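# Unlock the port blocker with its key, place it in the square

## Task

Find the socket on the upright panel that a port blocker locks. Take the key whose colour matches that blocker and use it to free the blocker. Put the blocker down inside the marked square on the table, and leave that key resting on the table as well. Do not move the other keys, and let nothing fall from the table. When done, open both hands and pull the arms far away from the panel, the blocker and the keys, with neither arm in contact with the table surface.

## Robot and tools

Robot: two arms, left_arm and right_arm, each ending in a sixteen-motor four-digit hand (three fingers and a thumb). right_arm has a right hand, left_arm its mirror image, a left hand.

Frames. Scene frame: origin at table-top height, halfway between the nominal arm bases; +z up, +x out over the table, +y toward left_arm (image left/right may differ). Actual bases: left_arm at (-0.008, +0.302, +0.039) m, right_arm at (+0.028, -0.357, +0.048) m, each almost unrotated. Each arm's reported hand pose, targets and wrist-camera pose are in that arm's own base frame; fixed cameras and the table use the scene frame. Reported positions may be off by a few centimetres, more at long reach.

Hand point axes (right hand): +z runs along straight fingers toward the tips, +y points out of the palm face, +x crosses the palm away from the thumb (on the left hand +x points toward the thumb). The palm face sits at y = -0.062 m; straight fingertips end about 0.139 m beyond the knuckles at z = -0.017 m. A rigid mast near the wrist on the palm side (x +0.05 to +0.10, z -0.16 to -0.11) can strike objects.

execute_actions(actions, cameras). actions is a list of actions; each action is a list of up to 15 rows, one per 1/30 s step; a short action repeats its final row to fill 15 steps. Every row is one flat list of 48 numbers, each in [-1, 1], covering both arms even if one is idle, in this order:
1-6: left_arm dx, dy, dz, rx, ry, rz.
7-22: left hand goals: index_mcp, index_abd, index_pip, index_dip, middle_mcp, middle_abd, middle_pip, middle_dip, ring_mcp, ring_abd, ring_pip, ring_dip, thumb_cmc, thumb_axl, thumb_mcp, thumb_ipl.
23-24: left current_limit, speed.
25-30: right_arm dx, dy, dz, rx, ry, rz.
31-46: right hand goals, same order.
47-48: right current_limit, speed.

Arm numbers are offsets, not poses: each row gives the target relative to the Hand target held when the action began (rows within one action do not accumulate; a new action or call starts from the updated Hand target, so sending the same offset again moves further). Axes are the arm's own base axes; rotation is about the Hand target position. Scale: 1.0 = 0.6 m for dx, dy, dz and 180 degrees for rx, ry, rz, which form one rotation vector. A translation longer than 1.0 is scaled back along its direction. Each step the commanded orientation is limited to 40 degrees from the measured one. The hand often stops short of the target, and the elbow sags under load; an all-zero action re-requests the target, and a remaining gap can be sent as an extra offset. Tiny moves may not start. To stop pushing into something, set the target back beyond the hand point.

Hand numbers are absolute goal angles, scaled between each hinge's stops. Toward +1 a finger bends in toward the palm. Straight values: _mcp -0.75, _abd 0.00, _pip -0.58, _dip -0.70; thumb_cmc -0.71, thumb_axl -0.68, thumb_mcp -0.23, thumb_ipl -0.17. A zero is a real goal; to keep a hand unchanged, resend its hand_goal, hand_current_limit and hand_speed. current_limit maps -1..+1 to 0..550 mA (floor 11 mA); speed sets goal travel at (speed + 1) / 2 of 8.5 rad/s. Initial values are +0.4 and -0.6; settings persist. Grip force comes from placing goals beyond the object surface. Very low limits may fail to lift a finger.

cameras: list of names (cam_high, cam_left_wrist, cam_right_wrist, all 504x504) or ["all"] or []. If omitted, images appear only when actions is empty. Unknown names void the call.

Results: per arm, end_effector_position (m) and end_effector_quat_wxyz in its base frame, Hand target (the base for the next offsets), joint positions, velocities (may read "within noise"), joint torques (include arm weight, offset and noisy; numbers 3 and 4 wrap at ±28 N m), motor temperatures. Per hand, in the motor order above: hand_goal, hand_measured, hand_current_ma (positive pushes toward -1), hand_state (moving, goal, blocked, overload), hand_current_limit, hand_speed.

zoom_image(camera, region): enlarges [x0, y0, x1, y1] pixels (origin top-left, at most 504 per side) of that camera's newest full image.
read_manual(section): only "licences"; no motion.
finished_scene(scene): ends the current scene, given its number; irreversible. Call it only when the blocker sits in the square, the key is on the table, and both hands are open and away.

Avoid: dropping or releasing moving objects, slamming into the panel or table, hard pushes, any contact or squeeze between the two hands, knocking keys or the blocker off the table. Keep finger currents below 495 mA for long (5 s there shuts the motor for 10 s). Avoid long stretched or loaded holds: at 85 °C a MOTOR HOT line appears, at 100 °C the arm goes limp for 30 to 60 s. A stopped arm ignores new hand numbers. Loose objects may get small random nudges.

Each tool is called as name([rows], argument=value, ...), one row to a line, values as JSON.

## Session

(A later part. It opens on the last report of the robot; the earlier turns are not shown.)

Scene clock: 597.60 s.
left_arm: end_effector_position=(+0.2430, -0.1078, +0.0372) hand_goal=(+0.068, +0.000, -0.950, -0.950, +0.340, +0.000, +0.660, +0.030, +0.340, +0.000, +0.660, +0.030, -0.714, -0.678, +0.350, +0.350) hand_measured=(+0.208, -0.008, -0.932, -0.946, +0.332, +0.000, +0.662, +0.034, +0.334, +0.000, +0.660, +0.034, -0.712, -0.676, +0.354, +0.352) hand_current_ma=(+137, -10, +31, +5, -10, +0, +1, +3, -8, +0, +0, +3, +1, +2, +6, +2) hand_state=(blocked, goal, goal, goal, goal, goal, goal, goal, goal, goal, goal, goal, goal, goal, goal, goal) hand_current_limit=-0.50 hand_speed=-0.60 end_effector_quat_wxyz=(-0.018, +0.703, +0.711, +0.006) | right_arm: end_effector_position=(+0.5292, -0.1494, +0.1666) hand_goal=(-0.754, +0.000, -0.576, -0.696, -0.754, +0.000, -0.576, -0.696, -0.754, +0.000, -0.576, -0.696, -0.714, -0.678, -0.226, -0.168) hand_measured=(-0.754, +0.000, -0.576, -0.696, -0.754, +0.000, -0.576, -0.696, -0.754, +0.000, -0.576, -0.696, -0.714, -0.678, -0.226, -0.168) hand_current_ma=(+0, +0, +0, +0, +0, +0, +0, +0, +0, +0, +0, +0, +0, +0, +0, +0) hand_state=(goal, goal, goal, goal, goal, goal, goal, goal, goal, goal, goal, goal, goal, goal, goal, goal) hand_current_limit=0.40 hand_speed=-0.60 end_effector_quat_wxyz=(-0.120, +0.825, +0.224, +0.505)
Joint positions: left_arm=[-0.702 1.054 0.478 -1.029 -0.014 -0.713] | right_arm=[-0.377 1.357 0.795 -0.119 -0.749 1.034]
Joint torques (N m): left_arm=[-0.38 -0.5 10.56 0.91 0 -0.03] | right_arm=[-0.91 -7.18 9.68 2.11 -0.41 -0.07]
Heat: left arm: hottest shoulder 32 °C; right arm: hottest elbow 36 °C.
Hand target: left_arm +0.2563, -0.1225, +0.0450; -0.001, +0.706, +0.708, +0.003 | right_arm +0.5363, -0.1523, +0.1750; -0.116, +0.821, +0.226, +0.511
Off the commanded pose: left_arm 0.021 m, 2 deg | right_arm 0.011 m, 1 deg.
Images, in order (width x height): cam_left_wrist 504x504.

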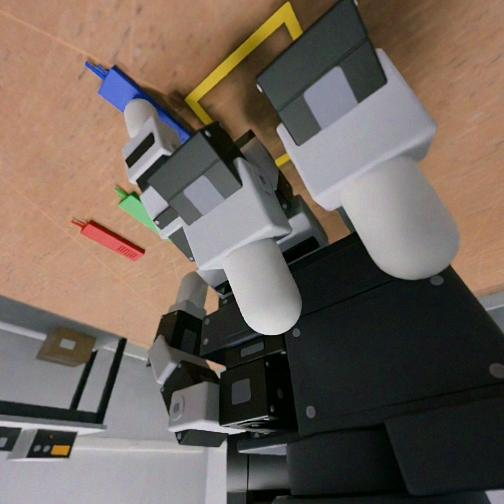

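execute_actions([
  [[0,0,0.1,0,0,0,0.068,0,-0.95,-0.95,0.34,0,0.66,0.03,0.34,0,0.66,0.03,-0.714,-0.678,0.35,0.35,-0.3,-0.6,0,0,0,0,0,0,-0.754,0,-0.576,-0.696,-0.754,0,-0.576,-0.696,-0.754,0,-0.576,-0.696,-0.714,-0.678,-0.226,-0.168,0.4,-0.6]],
  [[0.02,0.03,0.08,0,-0.05,0.014,-0.754,-0.08,-0.576,-0.696,-0.754,0.08,-0.576,-0.696,0.34,0.1,0.66,0.03,-0.714,-0.678,-0.226,-0.168,0.2,-0.6,0,0,0,0,0,0,-0.754,0,-0.576,-0.696,-0.754,0,-0.576,-0.696,-0.754,0,-0.576,-0.696,-0.714,-0.678,-0.226,-0.168,0.4,-0.6]],
  [[0.03,0.034,0.022,0,-0.05,0.014,-0.754,-0.08,-0.576,-0.696,-0.754,0.08,-0.576,-0.696,0.34,0.1,0.66,0.03,-0.714,-0.678,-0.226,-0.168,0.2,-0.6,0,0,0,0,0,0,-0.754,0,-0.576,-0.696,-0.754,0,-0.576,-0.696,-0.754,0,-0.576,-0.696,-0.714,-0.678,-0.226,-0.168,0.4,-0.6]],
], cameras=["cam_high","cam_left_wrist"])

zoom_image(camera="cam_left_wrist", region=[140, 60, 320, 240])

Scene clock: 653.37 s.
left_arm: end_effector_position=(+0.2827, -0.0844, +0.1656) hand_goal=(-0.754, -0.080, -0.576, -0.696, -0.754, +0.080, -0.576, -0.696, +0.340, +0.100, +0.660, +0.030, -0.714, -0.678, -0.226, -0.168) hand_measured=(-0.752, -0.076, -0.578, -0.698, -0.754, +0.078, -0.574, -0.694, +0.334, +0.098, +0.660, +0.034, -0.714, -0.676, -0.214, -0.164) hand_current_ma=(+1, +2, -3, -2, +0, -2, +2, +2, -8, -2, +0, +3, +0, +2, +24, +7) hand_state=(goal, goal, goal, goal, goal, goal, goal, goal, goal, goal, goal, goal, goal, goal, goal, goal) hand_current_limit=0.20 hand_speed=-0.60 end_effector_quat_wxyz=(+0.104, +0.667, +0.730, +0.111) | right_arm: end_effector_position=(+0.5292, -0.1494, +0.1666) hand_goal=(-0.754, +0.000, -0.576, -0.696, -0.754, +0.000, -0.576, -0.696, -0.754, +0.000, -0.576, -0.696, -0.714, -0.678, -0.226, -0.168) hand_measured=(-0.754, +0.000, -0.576, -0.696, -0.754, +0.000, -0.576, -0.696, -0.754, +0.000, -0.576, -0.696, -0.714, -0.678, -0.226, -0.168) hand_current_ma=(+0, +0, +0, +0, +0, +0, +0, +0, +0, +0, +0, +0, +0, +0, +0, +0) hand_state=(goal, goal, goal, goal, goal, goal, goal, goal, goal, goal, goal, goal, goal, goal, goal, goal) hand_current_limit=0.40 hand_speed=-0.60 end_effector_quat_wxyz=(-0.120, +0.825, +0.224, +0.505)
Joint positions: left_arm=[-0.66 0.778 0.602 -1.165 -0.203 -0.727] | right_arm=[-0.377 1.357 0.795 -0.119 -0.749 1.034]
Joint torques (N m): left_arm=[0.73 -0.21 9.59 1.32 -0.58 0.03] | right_arm=[-0.85 -7.06 9.69 2.13 -0.41 -0.07]
Motor temperatures (°C): left_arm=[27 32 36 25 25 25] | right_arm=[25 31 37 26 26 25]
Heat: left arm: hottest elbow 36 °C; right arm: hottest elbow 37 °C.
Hand target: left_arm +0.2862, -0.0840, +0.1661; +0.109, +0.665, +0.730, +0.113 | right_arm +0.5363, -0.1523, +0.1750; -0.116, +0.821, +0.226, +0.511
Off the commanded pose: left_arm 0.004 m, 1 deg | right_arm 0.011 m, 1 deg.
Images, in order (width x height): cam_high 504x504, cam_left_wrist 504x504.

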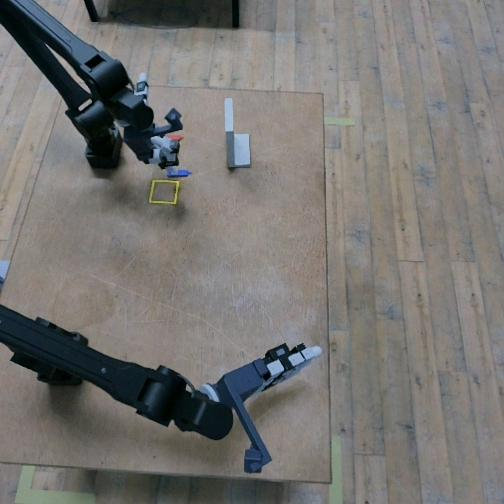

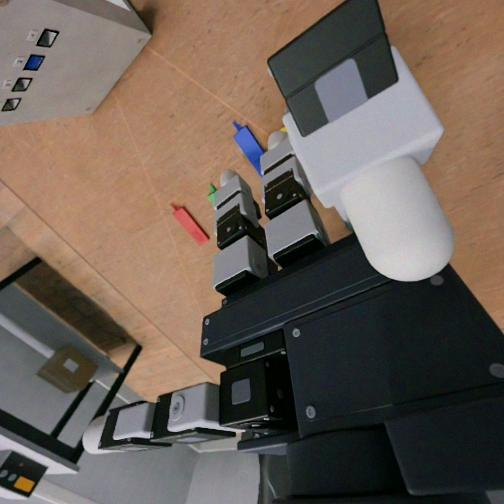

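Scaled by 2.800 from the camera's 504x504 image, which has a finer 720x720 frame.

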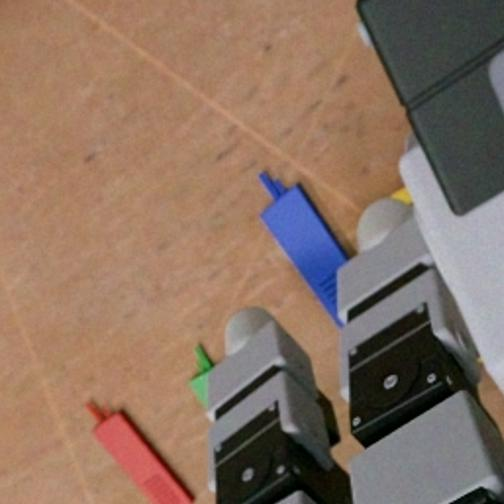

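execute_actions([
  [[-0.013,0.015,-0.065,0,0,-0.006,-0.754,-0.08,-0.576,-0.696,-0.754,0.08,-0.576,-0.696,0.34,0.1,0.66,0.03,-0.714,-0.678,-0.226,-0.168,0.0,-0.6,0,0,0,0,0,0,-0.754,0,-0.576,-0.696,-0.754,0,-0.576,-0.696,-0.754,0,-0.576,-0.696,-0.714,-0.678,-0.226,-0.168,0.4,-0.6]],
], cameras=["cam_left_wrist"])

zoom_image(camera="cam_left_wrist", region=[160, 80, 300, 220])

Scene clock: 681.37 s.
left_arm: end_effector_position=(+0.2761, -0.0754, +0.1266) hand_goal=(-0.754, -0.080, -0.576, -0.696, -0.754, +0.080, -0.576, -0.696, +0.340, +0.100, +0.660, +0.030, -0.714, -0.678, -0.226, -0.168) hand_measured=(-0.754, -0.076, -0.578, -0.698, -0.754, +0.078, -0.574, -0.694, +0.334, +0.098, +0.660, +0.034, -0.714, -0.676, -0.216, -0.164) hand_current_ma=(+0, +2, -2, -2, +0, -2, +2, +2, -8, -2, +0, +3, +0, +2, +21, +6) hand_state=(goal, goal, goal, goal, goal, goal, goal, goal, goal, goal, goal, goal, goal, goal, goal, goal) hand_current_limit=0.00 hand_speed=-0.60 end_effector_quat_wxyz=(+0.103, +0.673, +0.724, +0.112) | right_arm: end_effector_position=(+0.5292, -0.1494, +0.1666) hand_goal=(-0.754, +0.000, -0.576, -0.696, -0.754, +0.000, -0.576, -0.696, -0.754, +0.000, -0.576, -0.696, -0.714, -0.678, -0.226, -0.168) hand_measured=(-0.754, +0.000, -0.576, -0.696, -0.754, +0.000, -0.576, -0.696, -0.754, +0.000, -0.576, -0.696, -0.714, -0.678, -0.226, -0.168) hand_current_ma=(+0, +0, +0, +0, +0, +0, +0, +0, +0, +0, +0, +0, +0, +0, +0, +0) hand_state=(goal, goal, goal, goal, goal, goal, goal, goal, goal, goal, goal, goal, goal, goal, goal, goal) hand_current_limit=0.40 hand_speed=-0.60 end_effector_quat_wxyz=(-0.120, +0.825, +0.224, +0.505)
Joint positions: left_arm=[-0.638 0.765 0.491 -1.063 -0.198 -0.686] | right_arm=[-0.377 1.357 0.795 -0.119 -0.749 1.034]
Joint torques (N m): left_arm=[0.79 -0.38 9.2 1.37 -0.37 0.08] | right_arm=[-0.97 -7.06 9.7 2.13 -0.42 -0.06]
Heat: left arm: hottest elbow 35 °C; right arm: hottest elbow 37 °C.
Hand target: left_arm +0.2784, -0.0751, +0.1272; +0.111, +0.672, +0.724, +0.112 | right_arm +0.5363, -0.1523, +0.1750; -0.116, +0.821, +0.226, +0.511
Off the commanded pose: left_arm 0.002 m, 1 deg | right_arm 0.011 m, 1 deg.
Images, in order (width x height): cam_left_wrist 504x504.

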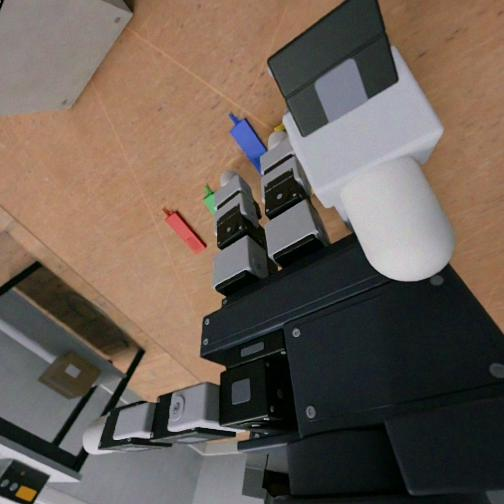

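Scaled by 3.600 from the camera's 504x504 image, which has a finer 720x720 frame.

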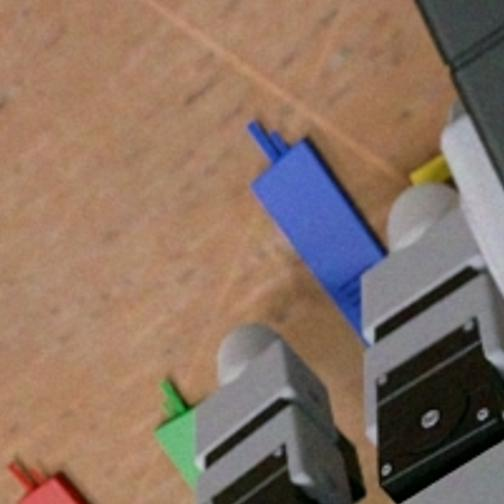

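execute_actions([
  [[-0.005,0,-0.037,0,0,-0.006,-0.754,-0.08,-0.576,-0.696,-0.754,0.08,-0.576,-0.696,0.34,0.1,0.66,0.03,-0.714,-0.678,-0.226,-0.168,-0.4,-0.6,0,0,0,0,0,0,-0.754,0,-0.576,-0.696,-0.754,0,-0.576,-0.696,-0.754,0,-0.576,-0.696,-0.714,-0.678,-0.226,-0.168,0.4,-0.6]],
], cameras=["cam_left_wrist"])

zoom_image(camera="cam_left_wrist", region=[160, 80, 300, 220])

Scene clock: 709.77 s.
left_arm: end_effector_position=(+0.2741, -0.0760, +0.1082) hand_goal=(-0.754, -0.080, -0.576, -0.696, -0.754, +0.080, -0.576, -0.696, +0.340, +0.100, +0.660, +0.030, -0.714, -0.678, -0.226, -0.168) hand_measured=(-0.754, -0.078, -0.578, -0.698, -0.754, +0.078, -0.574, -0.694, +0.334, +0.098, +0.660, +0.034, -0.714, -0.676, -0.216, -0.164) hand_current_ma=(+0, +2, -2, -2, +0, -2, +2, +2, -8, -2, +0, +3, +0, +2, +21, +6) hand_state=(goal, goal, goal, goal, goal, goal, goal, goal, goal, goal, goal, goal, goal, goal, goal, goal) hand_current_limit=-0.40 hand_speed=-0.60 end_effector_quat_wxyz=(+0.110, +0.679, +0.717, +0.111) | right_arm: end_effector_position=(+0.5292, -0.1494, +0.1666) hand_goal=(-0.754, +0.000, -0.576, -0.696, -0.754, +0.000, -0.576, -0.696, -0.754, +0.000, -0.576, -0.696, -0.714, -0.678, -0.226, -0.168) hand_measured=(-0.754, +0.000, -0.576, -0.696, -0.754, +0.000, -0.576, -0.696, -0.754, +0.000, -0.576, -0.696, -0.714, -0.678, -0.226, -0.168) hand_current_ma=(+0, +0, +0, +0, +0, +0, +0, +0, +0, +0, +0, +0, +0, +0, +0, +0) hand_state=(goal, goal, goal, goal, goal, goal, goal, goal, goal, goal, goal, goal, goal, goal, goal, goal) hand_current_limit=0.40 hand_speed=-0.60 end_effector_quat_wxyz=(-0.120, +0.825, +0.224, +0.505)
Joint positions: left_arm=[-0.638 0.765 0.437 -0.993 -0.193 -0.667] | right_arm=[-0.377 1.357 0.795 -0.119 -0.749 1.034]
Joint torques (N m): left_arm=[0.73 0.5 8.87 1.54 -0.36 0.03] | right_arm=[-0.91 -7.06 9.66 2.11 -0.41 -0.07]
Heat: left arm: hottest elbow 34 °C; right arm: hottest elbow 37 °C.
Hand target: left_arm +0.2754, -0.0751, +0.1050; +0.112, +0.679, +0.717, +0.111 | right_arm +0.5363, -0.1523, +0.1750; -0.116, +0.821, +0.226, +0.511
Off the commanded pose: left_arm 0.004 m, 0 deg | right_arm 0.011 m, 1 deg.
Images, in order (width x height): cam_left_wrist 504x504.

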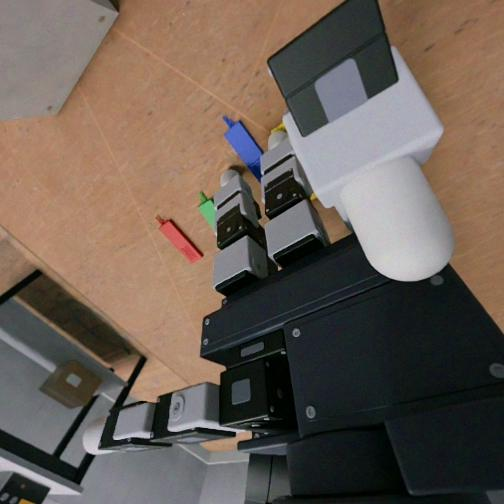

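Scaled by 3.600 from the camera's 504x504 image, which has a finer 720x720 frame.

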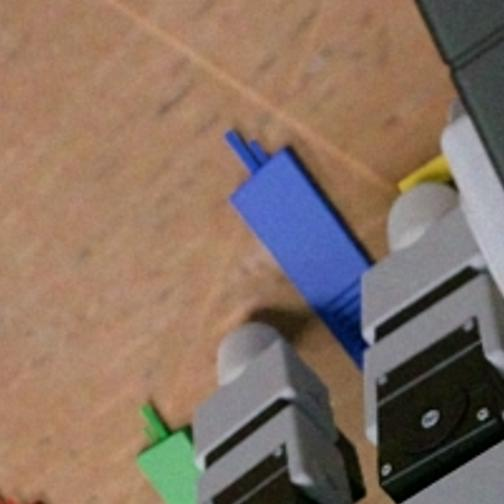

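execute_actions([
  [[-0.005,0,-0.017,0,0,0,-0.754,-0.08,-0.576,-0.696,-0.754,0.08,-0.576,-0.696,0.34,0.1,0.66,0.03,-0.714,-0.678,-0.226,-0.168,-0.4,-0.6,0,0,0,0,0,0,-0.754,0,-0.576,-0.696,-0.754,0,-0.576,-0.696,-0.754,0,-0.576,-0.696,-0.714,-0.678,-0.226,-0.168,0.4,-0.6]],
], cameras=["cam_left_wrist"])

zoom_image(camera="cam_left_wrist", region=[160, 80, 300, 220])

Scene clock: 731.27 s.
left_arm: end_effector_position=(+0.2746, -0.0762, +0.1046) hand_goal=(-0.754, -0.080, -0.576, -0.696, -0.754, +0.080, -0.576, -0.696, +0.340, +0.100, +0.660, +0.030, -0.714, -0.678, -0.226, -0.168) hand_measured=(-0.754, -0.078, -0.578, -0.698, -0.758, +0.072, -0.578, -0.696, +0.334, +0.098, +0.660, +0.034, -0.714, -0.676, -0.216, -0.164) hand_current_ma=(+0, +2, -2, -2, -4, -8, -1, +0, -8, -2, +0, +3, -1, +2, +21, +6) hand_state=(goal, goal, goal, goal, goal, goal, goal, goal, goal, goal, goal, goal, goal, goal, goal, goal) hand_current_limit=-0.40 hand_speed=-0.60 end_effector_quat_wxyz=(+0.115, +0.678, +0.717, +0.113) | right_arm: end_effector_position=(+0.5292, -0.1494, +0.1666) hand_goal=(-0.754, +0.000, -0.576, -0.696, -0.754, +0.000, -0.576, -0.696, -0.754, +0.000, -0.576, -0.696, -0.714, -0.678, -0.226, -0.168) hand_measured=(-0.754, +0.000, -0.576, -0.696, -0.754, +0.000, -0.576, -0.696, -0.754, +0.000, -0.576, -0.696, -0.714, -0.678, -0.226, -0.168) hand_current_ma=(+0, +0, +0, +0, +0, +0, +0, +0, +0, +0, +0, +0, +0, +0, +0, +0) hand_state=(goal, goal, goal, goal, goal, goal, goal, goal, goal, goal, goal, goal, goal, goal, goal, goal) hand_current_limit=0.40 hand_speed=-0.60 end_effector_quat_wxyz=(-0.120, +0.825, +0.224, +0.505)
Joint positions: left_arm=[-0.638 0.765 0.424 -0.969 -0.195 -0.667] | right_arm=[-0.377 1.357 0.795 -0.119 -0.749 1.034]
Joint torques (N m): left_arm=[-0.09 0.73 7.92 1.63 -0.4 -0.05] | right_arm=[-0.85 -7.18 9.7 2.13 -0.42 -0.06]
Heat: left arm: hottest elbow 33 °C; right arm: hottest elbow 37 °C.
Hand target: left_arm +0.2723, -0.0751, +0.0947; +0.112, +0.679, +0.717, +0.111 | right_arm +0.5363, -0.1523, +0.1750; -0.116, +0.821, +0.226, +0.511
Off the commanded pose: left_arm 0.010 m, 0 deg | right_arm 0.011 m, 1 deg.
Images, in order (width x height): cam_left_wrist 504x504.

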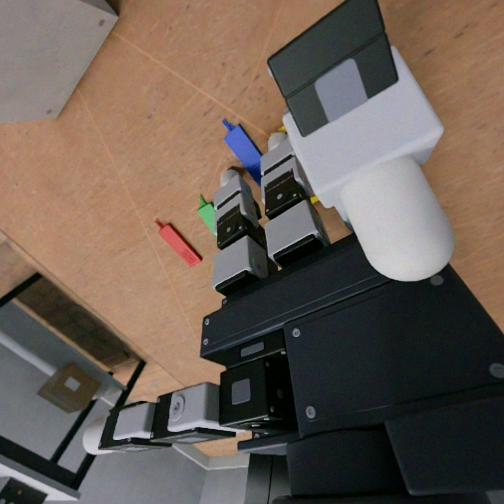

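Scaled by 3.600 from the camera's 504x504 image, which has a finer 720x720 frame.

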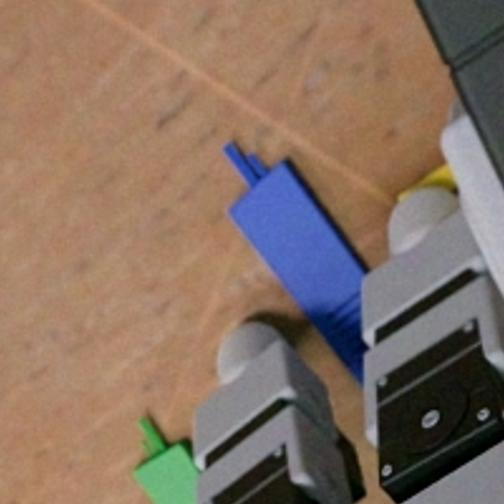

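execute_actions([
  [[0,0,0.003,0,0,0,-0.754,0.0,-0.576,-0.696,-0.754,0.0,-0.576,-0.696,0.34,0.1,0.66,0.03,-0.714,-0.678,-0.226,-0.168,-0.4,-0.85,0,0,0,0,0,0,-0.754,0,-0.576,-0.696,-0.754,0,-0.576,-0.696,-0.754,0,-0.576,-0.696,-0.714,-0.678,-0.226,-0.168,0.4,-0.6]],
  [[0,0,0.002,0,0,0,-0.754,0.08,-0.576,-0.696,-0.754,-0.08,-0.576,-0.696,0.34,0.1,0.66,0.03,-0.714,-0.678,-0.226,-0.168,-0.4,-0.85,0,0,0,0,0,0,-0.754,0,-0.576,-0.696,-0.754,0,-0.576,-0.696,-0.754,0,-0.576,-0.696,-0.714,-0.678,-0.226,-0.168,0.4,-0.6]],
], cameras=["cam_left_wrist"])

zoom_image(camera="cam_left_wrist", region=[160, 80, 300, 220])

Scene clock: 746.83 s.
left_arm: end_effector_position=(+0.2750, -0.0781, +0.1045) hand_goal=(-0.754, +0.080, -0.576, -0.696, -0.754, -0.080, -0.576, -0.696, +0.340, +0.100, +0.660, +0.030, -0.714, -0.678, -0.226, -0.168) hand_measured=(-0.754, +0.076, -0.578, -0.698, -0.758, +0.026, -0.578, -0.696, +0.334, +0.098, +0.660, +0.034, -0.714, -0.676, -0.216, -0.164) hand_current_ma=(+0, -4, -1, -2, -5, +165, -2, +0, -8, -2, +0, +3, -1, +2, +21, +6) hand_state=(goal, goal, goal, goal, goal, blocked, goal, goal, goal, goal, goal, goal, goal, goal, goal, goal) hand_current_limit=-0.40 hand_speed=-0.85 end_effector_quat_wxyz=(+0.119, +0.679, +0.717, +0.109) | right_arm: end_effector_position=(+0.5292, -0.1494, +0.1666) hand_goal=(-0.754, +0.000, -0.576, -0.696, -0.754, +0.000, -0.576, -0.696, -0.754, +0.000, -0.576, -0.696, -0.714, -0.678, -0.226, -0.168) hand_measured=(-0.754, +0.000, -0.576, -0.696, -0.754, +0.000, -0.576, -0.696, -0.754, +0.000, -0.576, -0.696, -0.714, -0.678, -0.226, -0.168) hand_current_ma=(+0, +0, +0, +0, +0, +0, +0, +0, +0, +0, +0, +0, +0, +0, +0, +0) hand_state=(goal, goal, goal, goal, goal, goal, goal, goal, goal, goal, goal, goal, goal, goal, goal, goal) hand_current_limit=0.40 hand_speed=-0.60 end_effector_quat_wxyz=(-0.120, +0.825, +0.224, +0.505)
Joint positions: left_arm=[-0.638 0.765 0.424 -0.963 -0.187 -0.667] | right_arm=[-0.377 1.357 0.795 -0.119 -0.749 1.034]
Joint torques (N m): left_arm=[-0.09 0.5 8.42 1.03 -0.72 -0.04] | right_arm=[-0.91 -7.06 9.69 2.11 -0.41 -0.06]
Heat: left arm: hottest elbow 32 °C; right arm: hottest elbow 37 °C.
Hand target: left_arm +0.2723, -0.0751, +0.0977; +0.112, +0.679, +0.717, +0.111 | right_arm +0.5363, -0.1523, +0.1750; -0.116, +0.821, +0.226, +0.511
Off the commanded pose: left_arm 0.008 m, 1 deg | right_arm 0.011 m, 1 deg.
Images, in order (width x height): cam_left_wrist 504x504.

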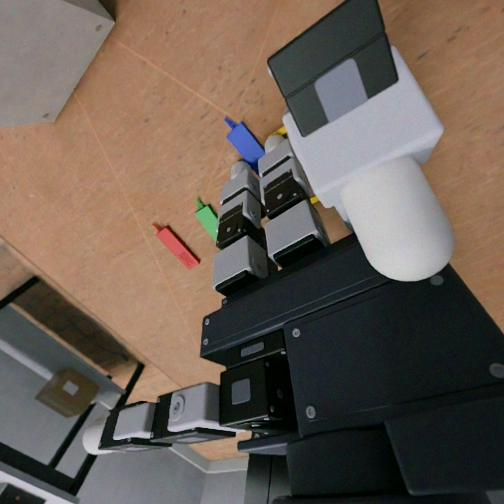

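Scaled by 3.600 from the camera's 504x504 image, which has a finer 720x720 frame.

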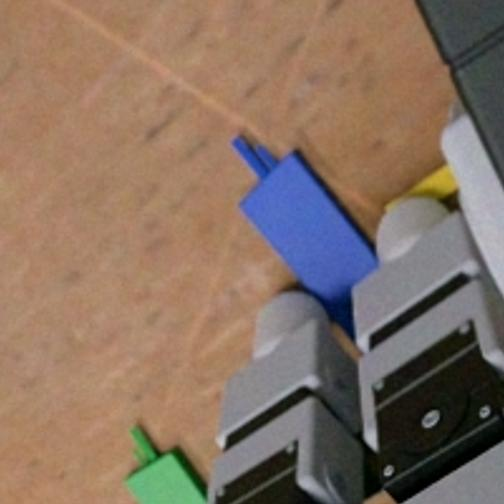

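execute_actions([
  [[0,0,0.0,0,0,0,-0.754,0.16,-0.576,-0.696,-0.754,-0.08,-0.576,-0.696,0.34,0.1,0.66,0.03,-0.714,-0.678,-0.226,-0.168,0.1,-0.85,0,0,0,0,0,0,-0.754,0,-0.576,-0.696,-0.754,0,-0.576,-0.696,-0.754,0,-0.576,-0.696,-0.714,-0.678,-0.226,-0.168,0.4,-0.6]],
], cameras=["cam_left_wrist"])

zoom_image(camera="cam_left_wrist", region=[160, 80, 300, 220])

Scene clock: 757.50 s.
left_arm: end_effector_position=(+0.2750, -0.0781, +0.1045) hand_goal=(-0.754, +0.160, -0.576, -0.696, -0.754, -0.080, -0.576, -0.696, +0.340, +0.100, +0.660, +0.030, -0.714, -0.678, -0.226, -0.168) hand_measured=(-0.754, +0.096, -0.576, -0.698, -0.756, +0.006, -0.578, -0.696, +0.334, +0.098, +0.660, +0.034, -0.714, -0.676, -0.216, -0.164) hand_current_ma=(+0, -148, -1, -1, -1, +216, -1, +0, -8, -2, +0, +3, -1, +2, +21, +6) hand_state=(goal, blocked, goal, goal, goal, blocked, goal, goal, goal, goal, goal, goal, goal, goal, goal, goal) hand_current_limit=0.10 hand_speed=-0.85 end_effector_quat_wxyz=(+0.119, +0.679, +0.717, +0.109) | right_arm: end_effector_position=(+0.5292, -0.1494, +0.1666) hand_goal=(-0.754, +0.000, -0.576, -0.696, -0.754, +0.000, -0.576, -0.696, -0.754, +0.000, -0.576, -0.696, -0.714, -0.678, -0.226, -0.168) hand_measured=(-0.754, +0.000, -0.576, -0.696, -0.754, +0.000, -0.576, -0.696, -0.754, +0.000, -0.576, -0.696, -0.714, -0.678, -0.226, -0.168) hand_current_ma=(+0, +0, +0, +0, +0, +0, +0, +0, +0, +0, +0, +0, +0, +0, +0, +0) hand_state=(goal, goal, goal, goal, goal, goal, goal, goal, goal, goal, goal, goal, goal, goal, goal, goal) hand_current_limit=0.40 hand_speed=-0.60 end_effector_quat_wxyz=(-0.120, +0.825, +0.224, +0.505)
Joint positions: left_arm=[-0.638 0.765 0.424 -0.963 -0.187 -0.667] | right_arm=[-0.377 1.357 0.795 -0.119 -0.749 1.034]
Joint torques (N m): left_arm=[-0.09 0.5 8.42 1.03 -0.71 -0.04] | right_arm=[-0.85 -7.12 9.72 2.11 -0.41 -0.05]
Heat: left arm: hottest elbow 32 °C; right arm: hottest elbow 37 °C.
Hand target: left_arm +0.2723, -0.0751, +0.0977; +0.112, +0.679, +0.717, +0.111 | right_arm +0.5363, -0.1523, +0.1750; -0.116, +0.821, +0.226, +0.511
Off the commanded pose: left_arm 0.008 m, 1 deg | right_arm 0.011 m, 1 deg.
Images, in order (width x height): cam_left_wrist 504x504.

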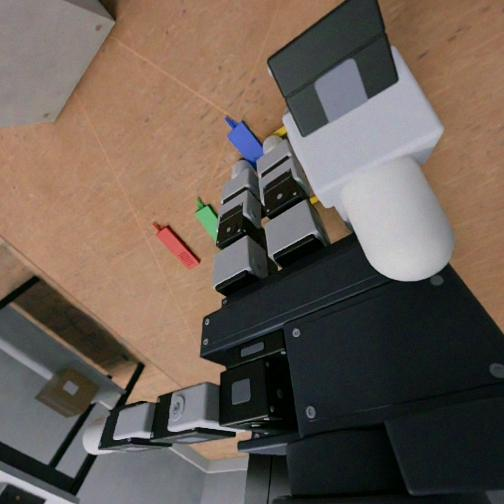

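Scaled by 3.600 from the camera's 504x504 image, which has a finer 720x720 frame.

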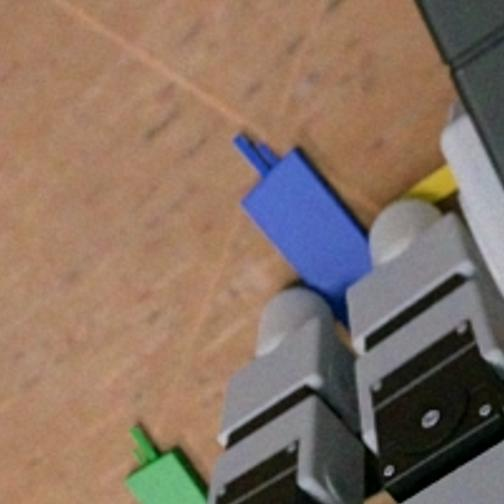

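execute_actions([
  [[0,0,0.04,0,0,0,-0.754,0.16,-0.576,-0.696,-0.754,-0.08,-0.576,-0.696,0.34,0.1,0.66,0.03,-0.714,-0.678,-0.226,-0.168,0.2,-0.85,0,0,0,0,0,0,-0.754,0,-0.576,-0.696,-0.754,0,-0.576,-0.696,-0.754,0,-0.576,-0.696,-0.714,-0.678,-0.226,-0.168,0.4,-0.6]],
  [[0,0,0.05,0,0,0,-0.754,0.16,-0.576,-0.696,-0.754,-0.08,-0.576,-0.696,0.34,0.1,0.66,0.03,-0.714,-0.678,-0.226,-0.168,0.2,-0.85,0,0,0,0,0,0,-0.754,0,-0.576,-0.696,-0.754,0,-0.576,-0.696,-0.754,0,-0.576,-0.696,-0.714,-0.678,-0.226,-0.168,0.4,-0.6]],
], cameras=["cam_high","cam_left_wrist"])

zoom_image(camera="cam_left_wrist", region=[160, 80, 300, 220])

Scene clock: 768.63 s.
left_arm: end_effector_position=(+0.2629, -0.0679, +0.1269) hand_goal=(-0.754, +0.160, -0.576, -0.696, -0.754, -0.080, -0.576, -0.696, +0.340, +0.100, +0.660, +0.030, -0.714, -0.678, -0.226, -0.168) hand_measured=(-0.752, +0.138, -0.574, -0.696, -0.754, -0.054, -0.574, -0.696, +0.334, +0.098, +0.660, +0.034, -0.714, -0.676, -0.216, -0.164) hand_current_ma=(+1, -36, +1, +0, +0, +42, +2, +0, -8, -2, +0, +3, -1, +2, +21, +6) hand_state=(goal, blocked, goal, goal, goal, blocked, goal, goal, goal, goal, goal, goal, goal, goal, goal, goal) hand_current_limit=0.20 hand_speed=-0.85 end_effector_quat_wxyz=(+0.090, +0.682, +0.717, +0.109) | right_arm: end_effector_position=(+0.5292, -0.1494, +0.1666) hand_goal=(-0.754, +0.000, -0.576, -0.696, -0.754, +0.000, -0.576, -0.696, -0.754, +0.000, -0.576, -0.696, -0.714, -0.678, -0.226, -0.168) hand_measured=(-0.754, +0.000, -0.576, -0.696, -0.754, +0.000, -0.576, -0.696, -0.754, +0.000, -0.576, -0.696, -0.714, -0.678, -0.226, -0.168) hand_current_ma=(+0, +0, +0, +0, +0, +0, +0, +0, +0, +0, +0, +0, +0, +0, +0, +0) hand_state=(goal, goal, goal, goal, goal, goal, goal, goal, goal, goal, goal, goal, goal, goal, goal, goal) hand_current_limit=0.40 hand_speed=-0.60 end_effector_quat_wxyz=(-0.120, +0.825, +0.224, +0.505)
Joint positions: left_arm=[-0.638 0.716 0.482 -1.128 -0.193 -0.667] | right_arm=[-0.377 1.357 0.795 -0.119 -0.749 1.034]
Joint torques (N m): left_arm=[0.03 -0.03 13.31 0.21 -0.48 -0.04] | right_arm=[-0.79 -7 9.69 2.1 -0.41 -0.06]
Heat: left arm: hottest elbow 33 °C; right arm: hottest elbow 37 °C.
Hand target: left_arm +0.2724, -0.0751, +0.1518; +0.112, +0.679, +0.717, +0.111 | right_arm +0.5363, -0.1523, +0.1750; -0.116, +0.821, +0.226, +0.511
Off the commanded pose: left_arm 0.027 m, 3 deg | right_arm 0.011 m, 1 deg.
Images, in order (width x height): cam_high 504x504, cam_left_wrist 504x504.

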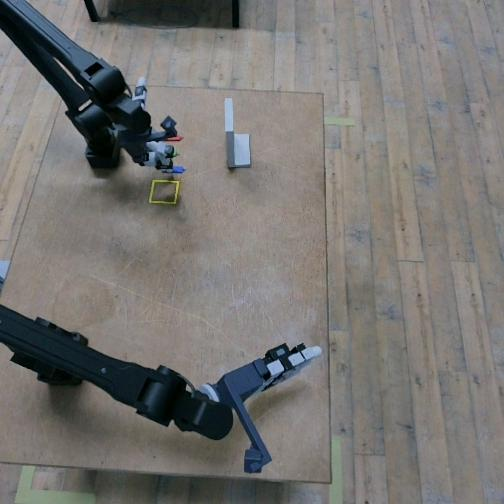

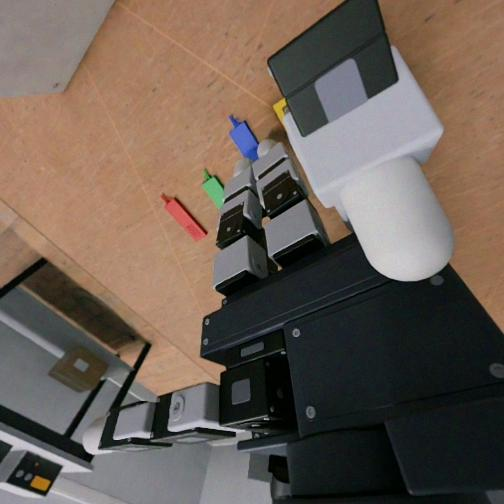

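Scaled by 3.600 from the camera's 504x504 image, which has a finer 720x720 frame.

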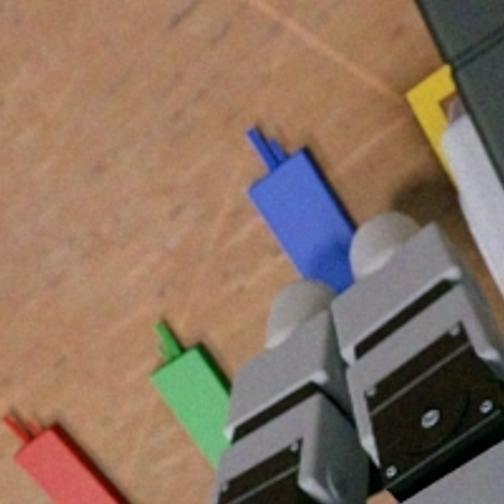

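execute_actions([
  [[0,0,0,0,0,0,-0.754,0.06,-0.576,-0.696,-0.754,0.02,-0.576,-0.696,0.34,0.1,0.66,0.03,-0.714,-0.678,-0.226,-0.168,0.2,-0.85,0,0,0,0,0,0,-0.754,0,-0.576,-0.696,-0.754,0,-0.576,-0.696,-0.754,0,-0.576,-0.696,-0.714,-0.678,-0.226,-0.168,0.4,-0.6]],
], cameras=["cam_left_wrist"])

zoom_image(camera="cam_left_wrist", region=[160, 80, 300, 220])

Scene clock: 777.93 s.
left_arm: end_effector_position=(+0.2629, -0.0679, +0.1269) hand_goal=(-0.754, +0.060, -0.576, -0.696, -0.754, +0.020, -0.576, -0.696, +0.340, +0.100, +0.660, +0.030, -0.714, -0.678, -0.226, -0.168) hand_measured=(-0.752, +0.062, -0.574, -0.696, -0.754, +0.018, -0.574, -0.696, +0.334, +0.098, +0.660, +0.034, -0.714, -0.676, -0.216, -0.164) hand_current_ma=(+1, +2, +1, +0, +0, -2, +2, +0, -8, -2, +0, +3, -1, +2, +21, +6) hand_state=(goal, goal, goal, goal, goal, goal, goal, goal, goal, goal, goal, goal, goal, goal, goal, goal) hand_current_limit=0.20 hand_speed=-0.85 end_effector_quat_wxyz=(+0.090, +0.682, +0.717, +0.109) | right_arm: end_effector_position=(+0.5292, -0.1494, +0.1666) hand_goal=(-0.754, +0.000, -0.576, -0.696, -0.754, +0.000, -0.576, -0.696, -0.754, +0.000, -0.576, -0.696, -0.714, -0.678, -0.226, -0.168) hand_measured=(-0.754, +0.000, -0.576, -0.696, -0.754, +0.000, -0.576, -0.696, -0.754, +0.000, -0.576, -0.696, -0.714, -0.678, -0.226, -0.168) hand_current_ma=(+0, +0, +0, +0, +0, +0, +0, +0, +0, +0, +0, +0, +0, +0, +0, +0) hand_state=(goal, goal, goal, goal, goal, goal, goal, goal, goal, goal, goal, goal, goal, goal, goal, goal) hand_current_limit=0.40 hand_speed=-0.60 end_effector_quat_wxyz=(-0.120, +0.825, +0.224, +0.505)
Joint positions: left_arm=[-0.638 0.716 0.482 -1.129 -0.193 -0.667] | right_arm=[-0.377 1.357 0.795 -0.119 -0.749 1.034]
Joint torques (N m): left_arm=[0.09 -0.09 13.31 0.12 -0.48 -0.04] | right_arm=[-0.97 -7.06 9.68 2.13 -0.42 -0.06]
Heat: left arm: hottest elbow 33 °C; right arm: hottest elbow 37 °C.
Hand target: left_arm +0.2724, -0.0751, +0.1517; +0.111, +0.679, +0.717, +0.111 | right_arm +0.5363, -0.1523, +0.1750; -0.116, +0.821, +0.226, +0.511
Off the commanded pose: left_arm 0.028 m, 3 deg | right_arm 0.011 m, 1 deg.
Images, in order (width x height): cam_left_wrist 504x504.

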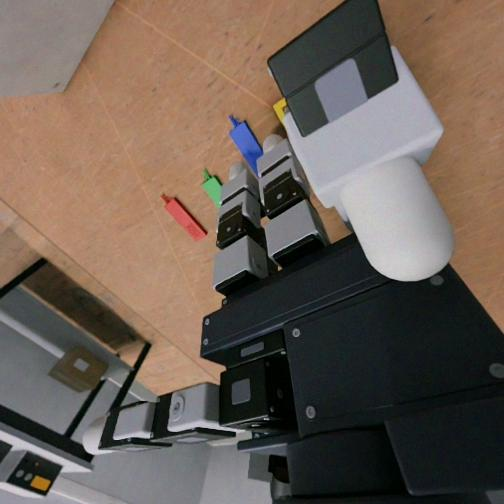

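Scaled by 3.600 from the camera's 504x504 image, which has a finer 720x720 frame.

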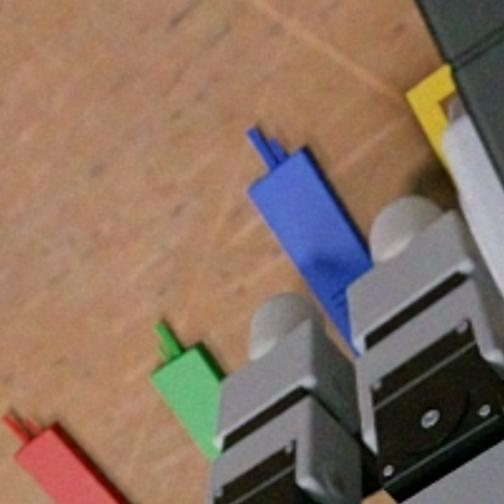

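execute_actions([
  [[0,0,0.04,0,0,0,-0.754,0,-0.576,-0.696,-0.754,0.04,-0.576,-0.696,0.34,0.1,0.66,0.03,-0.714,-0.678,-0.226,-0.168,0.2,-0.85,0,0,0,0,0,0,-0.754,0,-0.576,-0.696,-0.754,0,-0.576,-0.696,-0.754,0,-0.576,-0.696,-0.714,-0.678,-0.226,-0.168,0.4,-0.6]],
], cameras=["cam_left_wrist", "cam_high"])

Scene clock: 805.10 s.
left_arm: end_effector_position=(+0.2641, -0.0688, +0.1513) hand_goal=(-0.754, +0.000, -0.576, -0.696, -0.754, +0.040, -0.576, -0.696, +0.340, +0.100, +0.660, +0.030, -0.714, -0.678, -0.226, -0.168) hand_measured=(-0.754, +0.004, -0.574, -0.696, -0.754, +0.036, -0.574, -0.696, +0.334, +0.098, +0.660, +0.034, -0.714, -0.676, -0.216, -0.164) hand_current_ma=(+0, +2, +1, +0, +0, -2, +2, +0, -8, -2, +0, +3, -1, +2, +21, +6) hand_state=(goal, goal, goal, goal, goal, goal, goal, goal, goal, goal, goal, goal, goal, goal, goal, goal) hand_current_limit=0.20 hand_speed=-0.85 end_effector_quat_wxyz=(+0.091, +0.682, +0.717, +0.109) | right_arm: end_effector_position=(+0.5292, -0.1494, +0.1666) hand_goal=(-0.754, +0.000, -0.576, -0.696, -0.754, +0.000, -0.576, -0.696, -0.754, +0.000, -0.576, -0.696, -0.714, -0.678, -0.226, -0.168) hand_measured=(-0.754, +0.000, -0.576, -0.696, -0.754, +0.000, -0.576, -0.696, -0.754, +0.000, -0.576, -0.696, -0.714, -0.678, -0.226, -0.168) hand_current_ma=(+0, +0, +0, +0, +0, +0, +0, +0, +0, +0, +0, +0, +0, +0, +0, +0) hand_state=(goal, goal, goal, goal, goal, goal, goal, goal, goal, goal, goal, goal, goal, goal, goal, goal) hand_current_limit=0.40 hand_speed=-0.60 end_effector_quat_wxyz=(-0.120, +0.825, +0.224, +0.505)
Joint positions: left_arm=[-0.638 0.701 0.542 -1.201 -0.193 -0.667] | right_arm=[-0.377 1.357 0.795 -0.119 -0.749 1.034]
Joint torques (N m): left_arm=[0.03 0.09 13.41 0.14 -0.48 -0.04] | right_arm=[-0.97 -7.06 9.73 2.1 -0.41 -0.06]
Heat: left arm: hottest elbow 35 °C; right arm: hottest elbow 37 °C.
Hand target: left_arm +0.2724, -0.0751, +0.1758; +0.112, +0.679, +0.717, +0.111 | right_arm +0.5363, -0.1523, +0.1750; -0.116, +0.821, +0.226, +0.511
Off the commanded pose: left_arm 0.026 m, 2 deg | right_arm 0.011 m, 1 deg.
Images, in order (width x height): cam_high 504x504, cam_left_wrist 504x504.

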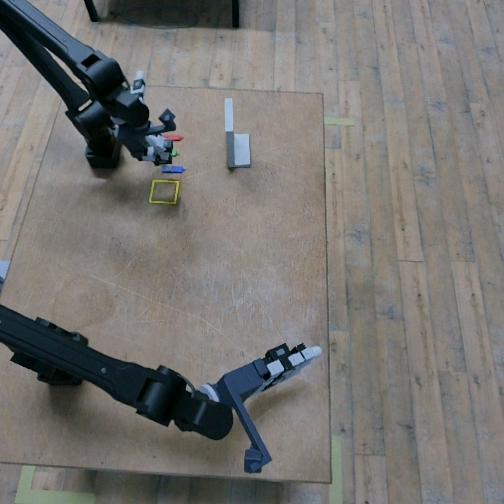

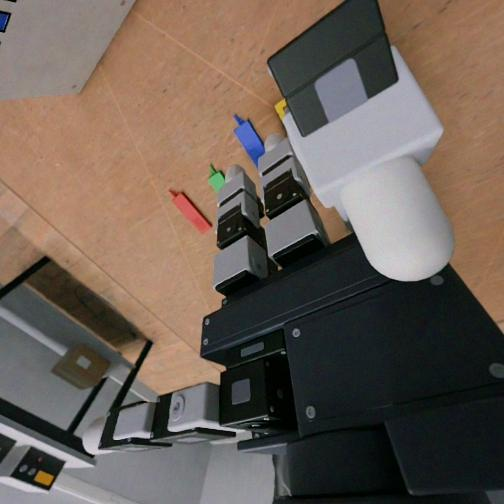

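execute_actions([
  [[0,0,0,0,0,0,-0.754,0,-0.576,-0.696,-0.754,0.04,-0.576,-0.696,0.34,0.1,0.66,0.03,-0.714,-0.678,-0.226,-0.168,0.2,-0.85,-0.02,0.06,0.08,-0.0876,-0.0655,0.091,-0.97,0,-0.97,-0.95,-0.97,0,-0.97,-0.95,-0.97,0,-0.97,-0.95,-0.714,-0.678,-0.9,-0.168,0.4,-0.6]],
  [[0,0,0,0,0,0,-0.754,0,-0.576,-0.696,-0.754,0.04,-0.576,-0.696,0.34,0.1,0.66,0.03,-0.714,-0.678,-0.226,-0.168,0.2,-0.85,-0.04,0.1,0.08,-0.0876,-0.0655,0.091,-0.97,0,-0.97,-0.95,-0.97,0,-0.97,-0.95,-0.97,0,-0.97,-0.95,-0.714,-0.678,-0.9,-0.168,0.4,-0.6]],
  [[0,0,0,0,0,0,-0.754,0,-0.576,-0.696,-0.754,0.04,-0.576,-0.696,0.34,0.1,0.66,0.03,-0.714,-0.678,-0.226,-0.168,0.2,-0.85,-0.04,0.11,0,-0.0876,-0.0655,0.091,-0.97,0,-0.97,-0.95,-0.97,0,-0.97,-0.95,-0.97,0,-0.97,-0.95,-0.714,-0.678,-0.9,-0.168,0.4,-0.6]],
  [[0,0,0,0,0,0,-0.754,0,-0.576,-0.696,-0.754,0.04,-0.576,-0.696,0.34,0.1,0.66,0.03,-0.714,-0.678,-0.226,-0.168,0.2,-0.85,-0.05,0.11,0,-0.0876,-0.0655,0.091,-0.97,0,-0.97,-0.95,-0.97,0,-0.97,-0.95,-0.97,0,-0.97,-0.95,-0.714,-0.678,-0.9,-0.168,0.4,-0.6]],
], cameras=["cam_high","cam_right_wrist"])

Scene clock: 925.73 s.
left_arm: end_effector_position=(+0.2641, -0.0688, +0.1513) hand_goal=(-0.754, +0.000, -0.576, -0.696, -0.754, +0.040, -0.576, -0.696, +0.340, +0.100, +0.660, +0.030, -0.714, -0.678, -0.226, -0.168) hand_measured=(-0.754, +0.004, -0.574, -0.696, -0.754, +0.036, -0.574, -0.696, +0.334, +0.098, +0.660, +0.034, -0.714, -0.676, -0.216, -0.164) hand_current_ma=(+0, +2, +1, +0, +0, -2, +2, +0, -8, -2, +0, +3, -1, +2, +21, +6) hand_state=(goal, goal, goal, goal, goal, goal, goal, goal, goal, goal, goal, goal, goal, goal, goal, goal) hand_current_limit=0.20 hand_speed=-0.85 end_effector_quat_wxyz=(+0.091, +0.682, +0.717, +0.109) | right_arm: end_effector_position=(+0.4353, +0.0781, +0.2506) hand_goal=(-0.970, +0.000, -0.970, -0.950, -0.970, +0.000, -0.970, -0.950, -0.970, +0.000, -0.970, -0.950, -0.714, -0.678, -0.900, -0.168) hand_measured=(-0.974, -0.002, -0.968, -0.948, -0.974, -0.002, -0.968, -0.948, -0.974, -0.002, -0.968, -0.948, -0.718, -0.676, -0.896, -0.168) hand_current_ma=(-1, +0, +1, +1, -1, +0, +1, +1, -1, +0, +1, +1, -1, +0, +2, +0) hand_state=(goal, goal, goal, goal, goal, goal, goal, goal, goal, goal, goal, goal, goal, goal, goal, goal) hand_current_limit=0.40 hand_speed=-0.60 end_effector_quat_wxyz=(+0.134, +0.289, +0.833, +0.452)
Joint positions: left_arm=[-0.638 0.701 0.542 -1.201 -0.193 -0.667] | right_arm=[-0.199 1.136 0.699 -0.584 -0.86 -0.844]
Joint torques (N m): left_arm=[0.03 0.03 13.42 0.14 -0.47 -0.04] | right_arm=[-1.14 -3.84 11.71 0.96 -0.54 -0.19]
Motor temperatures (°C): left_arm=[26 31 43 24 25 25] | right_arm=[25 30 37 25 26 25]
Heat: left arm: hottest elbow 43 °C; right arm: hottest elbow 37 °C.
Hand target: left_arm +0.2724, -0.0751, +0.1758; +0.112, +0.679, +0.717, +0.111 | right_arm +0.4462, +0.0758, +0.2709; +0.148, +0.274, +0.838, +0.448
Off the commanded pose: left_arm 0.027 m, 2 deg | right_arm 0.023 m, 3 deg.
Images, in order (width x height): cam_high 504x504, cam_right_wrist 504x504.

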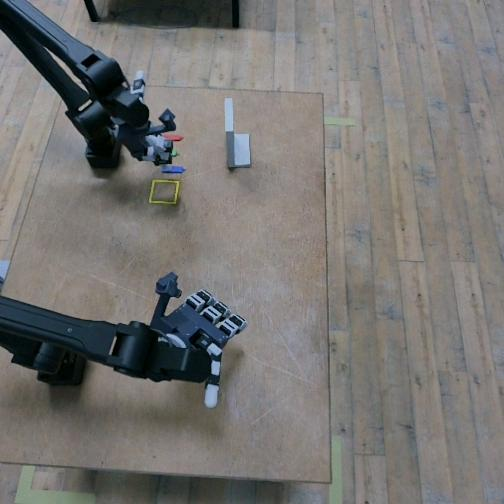

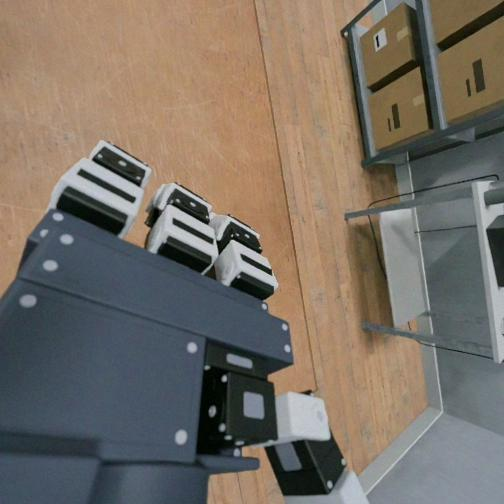

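execute_actions([
  [[0,0,0,0,0,0,-0.754,0,-0.576,-0.696,-0.754,0.04,-0.576,-0.696,0.34,0.1,0.66,0.03,-0.714,-0.678,-0.226,-0.168,0.2,-0.85,-0.053,0.113,0,-0.034,-0.0778,0.097,-0.97,0,-0.97,-0.95,-0.97,0,-0.97,-0.95,-0.97,0,-0.97,-0.95,-0.714,-0.678,-0.9,-0.168,0.4,-0.6]],
  [[0,0,0,0,0,0,-0.754,0,-0.576,-0.696,-0.754,0.04,-0.576,-0.696,0.34,0.1,0.66,0.03,-0.714,-0.678,-0.226,-0.168,0.2,-0.85,-0.053,0.113,-0.03,-0.034,-0.0778,0.097,-0.97,0,-0.97,-0.95,-0.97,0,-0.97,-0.95,-0.97,0,-0.97,-0.95,-0.714,-0.678,-0.9,-0.168,0.4,-0.6]],
  [[0,0,0,0,0,0,-0.754,0,-0.576,-0.696,-0.754,0.04,-0.576,-0.696,0.34,0.1,0.66,0.03,-0.714,-0.678,-0.226,-0.168,0.2,-0.85,-0.053,0.1,-0.03,-0.034,-0.0778,0.097,-0.97,0,-0.97,-0.95,-0.97,0,-0.97,-0.95,-0.97,0,-0.97,-0.95,-0.714,-0.678,-0.9,-0.168,0.4,-0.6]],
  [[0,0,0,0,0,0,-0.754,0,-0.576,-0.696,-0.754,0.04,-0.576,-0.696,0.34,0.1,0.66,0.03,-0.714,-0.678,-0.226,-0.168,0.2,-0.85,-0.053,0.08,-0.03,-0.034,-0.0778,0.097,-0.97,0,-0.97,-0.95,-0.97,0,-0.97,-0.95,-0.97,0,-0.97,-0.95,-0.714,-0.678,-0.9,-0.168,0.4,-0.6]],
  [[0,0,0,0,0,0,-0.754,0,-0.576,-0.696,-0.754,0.04,-0.576,-0.696,0.34,0.1,0.66,0.03,-0.714,-0.678,-0.226,-0.168,0.2,-0.85,-0.053,0.05,-0.03,-0.034,-0.0778,0.097,-0.97,0,-0.97,-0.95,-0.97,0,-0.97,-0.95,-0.97,0,-0.97,-0.95,-0.714,-0.678,-0.9,-0.168,0.4,-0.6]],
], cameras=["cam_high","cam_right_wrist"])

Scene clock: 944.07 s.
left_arm: end_effector_position=(+0.2641, -0.0688, +0.1513) hand_goal=(-0.754, +0.000, -0.576, -0.696, -0.754, +0.040, -0.576, -0.696, +0.340, +0.100, +0.660, +0.030, -0.714, -0.678, -0.226, -0.168) hand_measured=(-0.754, +0.004, -0.574, -0.696, -0.754, +0.036, -0.574, -0.696, +0.334, +0.098, +0.660, +0.034, -0.714, -0.676, -0.216, -0.164) hand_current_ma=(+0, +2, +1, +0, +0, -2, +2, +0, -8, -2, +0, +3, -1, +2, +21, +6) hand_state=(goal, goal, goal, goal, goal, goal, goal, goal, goal, goal, goal, goal, goal, goal, goal, goal) hand_current_limit=0.20 hand_speed=-0.85 end_effector_quat_wxyz=(+0.091, +0.682, +0.717, +0.109) | right_arm: end_effector_position=(+0.4352, +0.0782, +0.2506) hand_goal=(-0.970, +0.000, -0.970, -0.950, -0.970, +0.000, -0.970, -0.950, -0.970, +0.000, -0.970, -0.950, -0.714, -0.678, -0.900, -0.168) hand_measured=(-0.974, -0.002, -0.968, -0.948, -0.974, -0.002, -0.968, -0.948, -0.974, -0.002, -0.968, -0.948, -0.718, -0.676, -0.896, -0.168) hand_current_ma=(-1, +0, +1, +1, -1, +0, +1, +1, -1, +0, +1, +1, -1, +0, +2, +0) hand_state=(goal, goal, goal, goal, goal, goal, goal, goal, goal, goal, goal, goal, goal, goal, goal, goal) hand_current_limit=0.40 hand_speed=-0.60 end_effector_quat_wxyz=(+0.134, +0.289, +0.833, +0.451)
Joint positions: left_arm=[-0.638 0.701 0.542 -1.201 -0.193 -0.667] | right_arm=[-0.199 1.136 0.699 -0.584 -0.86 -0.845]
Joint torques (N m): left_arm=[0.03 0.09 13.42 0.13 -0.48 -0.04] | right_arm=[-0.85 -4.07 8.32 1.44 -0.64 -0.03]
Heat: left arm: hottest elbow 43 °C; right arm: hottest elbow 38 °C.
Hand target: left_arm +0.2724, -0.0751, +0.1758; +0.112, +0.679, +0.717, +0.111 | right_arm +0.4352, +0.0782, +0.2506; +0.134, +0.289, +0.833, +0.451 (last step not sent: back at the drive's target)
Off the commanded pose: left_arm 0.027 m, 2 deg | right_arm 0.047 m, 23 deg.
pose unreachable (right arm): on one or more control steps of this call, first in action 0 (counted from 0), this arm could not follow its commanded pose, so it was not sent that pose on those steps. It may still have moved: this result reports where it is.
cause: moving toward the commanded pose would bring two parts of the arm too close to each other (joints 5 (wrist yaw) and 6 (wrist roll) lie between them).
Images, in order (width x height): cam_high 504x504, cam_right_wrist 504x504.

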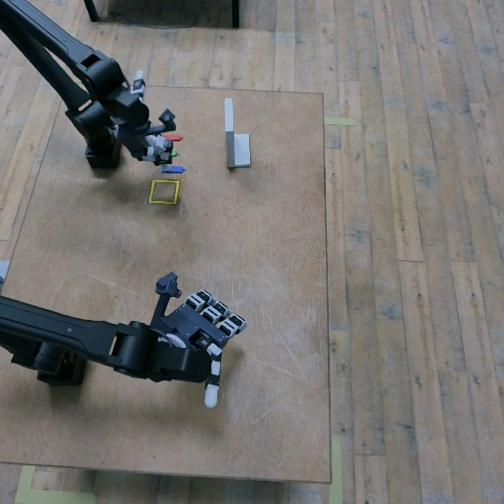

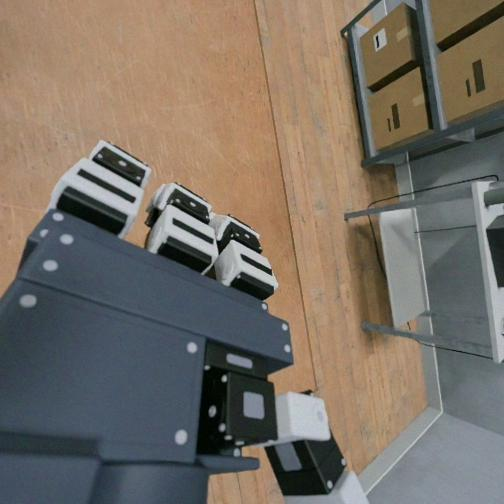

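execute_actions([
  [[0,0,0,0,0,0,-0.754,0,-0.576,-0.696,-0.754,0.04,-0.576,-0.696,0.34,0.1,0.66,0.03,-0.714,-0.678,-0.226,-0.168,0.2,-0.85,-0.053,0.113,0,0,0,0,-0.97,0,-0.97,-0.95,-0.97,0,-0.97,-0.95,-0.97,0,-0.97,-0.95,-0.714,-0.678,0.35,0.35,0.4,-0.6]],
  [[0,0,0,0,0,0,-0.754,0,-0.576,-0.696,-0.754,0.04,-0.576,-0.696,0.34,0.1,0.66,0.03,-0.714,-0.678,-0.226,-0.168,0.2,-0.85,-0.053,0.113,0,0,0,0,-0.97,0,-0.97,-0.95,-0.97,0,-0.97,-0.95,-0.97,0,-0.97,-0.95,-0.714,-0.678,0.35,0.35,0.4,-0.6]],
  [[0,0,0,0,0,0,-0.754,0,-0.576,-0.696,-0.754,0.04,-0.576,-0.696,0.34,0.1,0.66,0.03,-0.714,-0.678,-0.226,-0.168,0.2,-0.85,-0.053,0.1,0,-0.034,-0.0778,0.097,-0.97,0,-0.97,-0.95,-0.97,0,-0.97,-0.95,-0.97,0,-0.97,-0.95,-0.714,-0.678,0.35,0.35,0.4,-0.6]],
], cameras=["cam_high","cam_right_wrist"])

Scene clock: 959.37 s.
left_arm: end_effector_position=(+0.2641, -0.0688, +0.1513) hand_goal=(-0.754, +0.000, -0.576, -0.696, -0.754, +0.040, -0.576, -0.696, +0.340, +0.100, +0.660, +0.030, -0.714, -0.678, -0.226, -0.168) hand_measured=(-0.754, +0.004, -0.574, -0.696, -0.754, +0.036, -0.574, -0.696, +0.334, +0.098, +0.660, +0.034, -0.714, -0.676, -0.216, -0.164) hand_current_ma=(+0, +2, +1, +0, +0, -2, +2, +0, -8, -2, +0, +3, -1, +2, +21, +6) hand_state=(goal, goal, goal, goal, goal, goal, goal, goal, goal, goal, goal, goal, goal, goal, goal, goal) hand_current_limit=0.20 hand_speed=-0.85 end_effector_quat_wxyz=(+0.091, +0.682, +0.717, +0.109) | right_arm: end_effector_position=(+0.3397, +0.2702, +0.2533) hand_goal=(-0.970, +0.000, -0.970, -0.950, -0.970, +0.000, -0.970, -0.950, -0.970, +0.000, -0.970, -0.950, -0.714, -0.678, +0.350, +0.350) hand_measured=(-0.974, -0.002, -0.968, -0.948, -0.974, -0.002, -0.968, -0.948, -0.974, -0.002, -0.968, -0.948, -0.720, -0.680, +0.350, +0.348) hand_current_ma=(-2, +0, +0, +1, -2, +0, +0, +1, -1, +0, +0, +1, -2, +0, +0, +0) hand_state=(goal, goal, goal, goal, goal, goal, goal, goal, goal, goal, goal, goal, goal, goal, goal, goal) hand_current_limit=0.40 hand_speed=-0.60 end_effector_quat_wxyz=(+0.177, +0.105, +0.867, +0.453)
Joint positions: left_arm=[-0.638 0.701 0.542 -1.201 -0.193 -0.667] | right_arm=[0.385 0.973 0.525 -0.23 -0.575 -0.664]
Joint torques (N m): left_arm=[0.03 0.09 13.44 0.13 -0.48 -0.04] | right_arm=[-0.5 -1.32 8.77 2.82 -0.41 -0.22]
Heat: left arm: hottest elbow 43 °C; right arm: hottest elbow 37 °C.
Hand target: left_arm +0.2724, -0.0751, +0.1758; +0.112, +0.679, +0.717, +0.111 | right_arm +0.3399, +0.2737, +0.2507; +0.179, +0.095, +0.868, +0.453
Off the commanded pose: left_arm 0.027 m, 2 deg | right_arm 0.004 m, 1 deg.
Images, in order (width x height): cam_high 504x504, cam_right_wrist 504x504.

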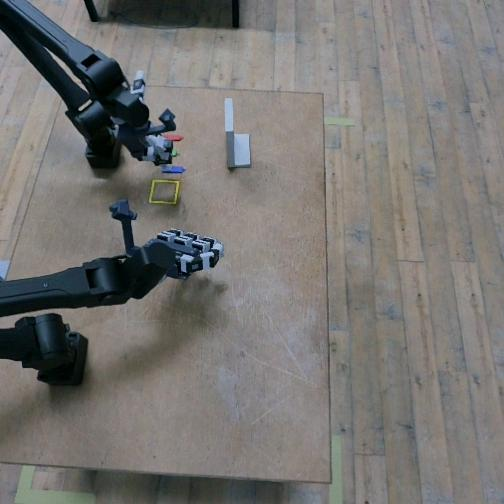

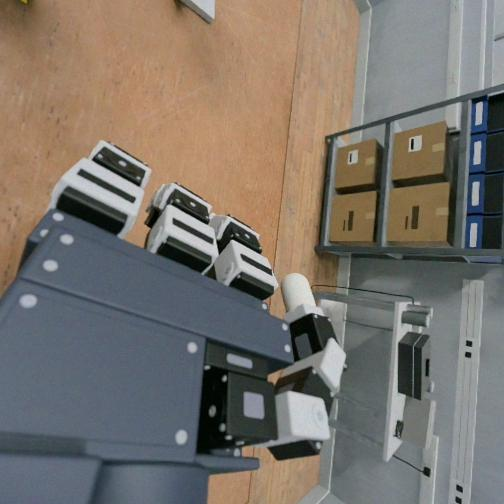

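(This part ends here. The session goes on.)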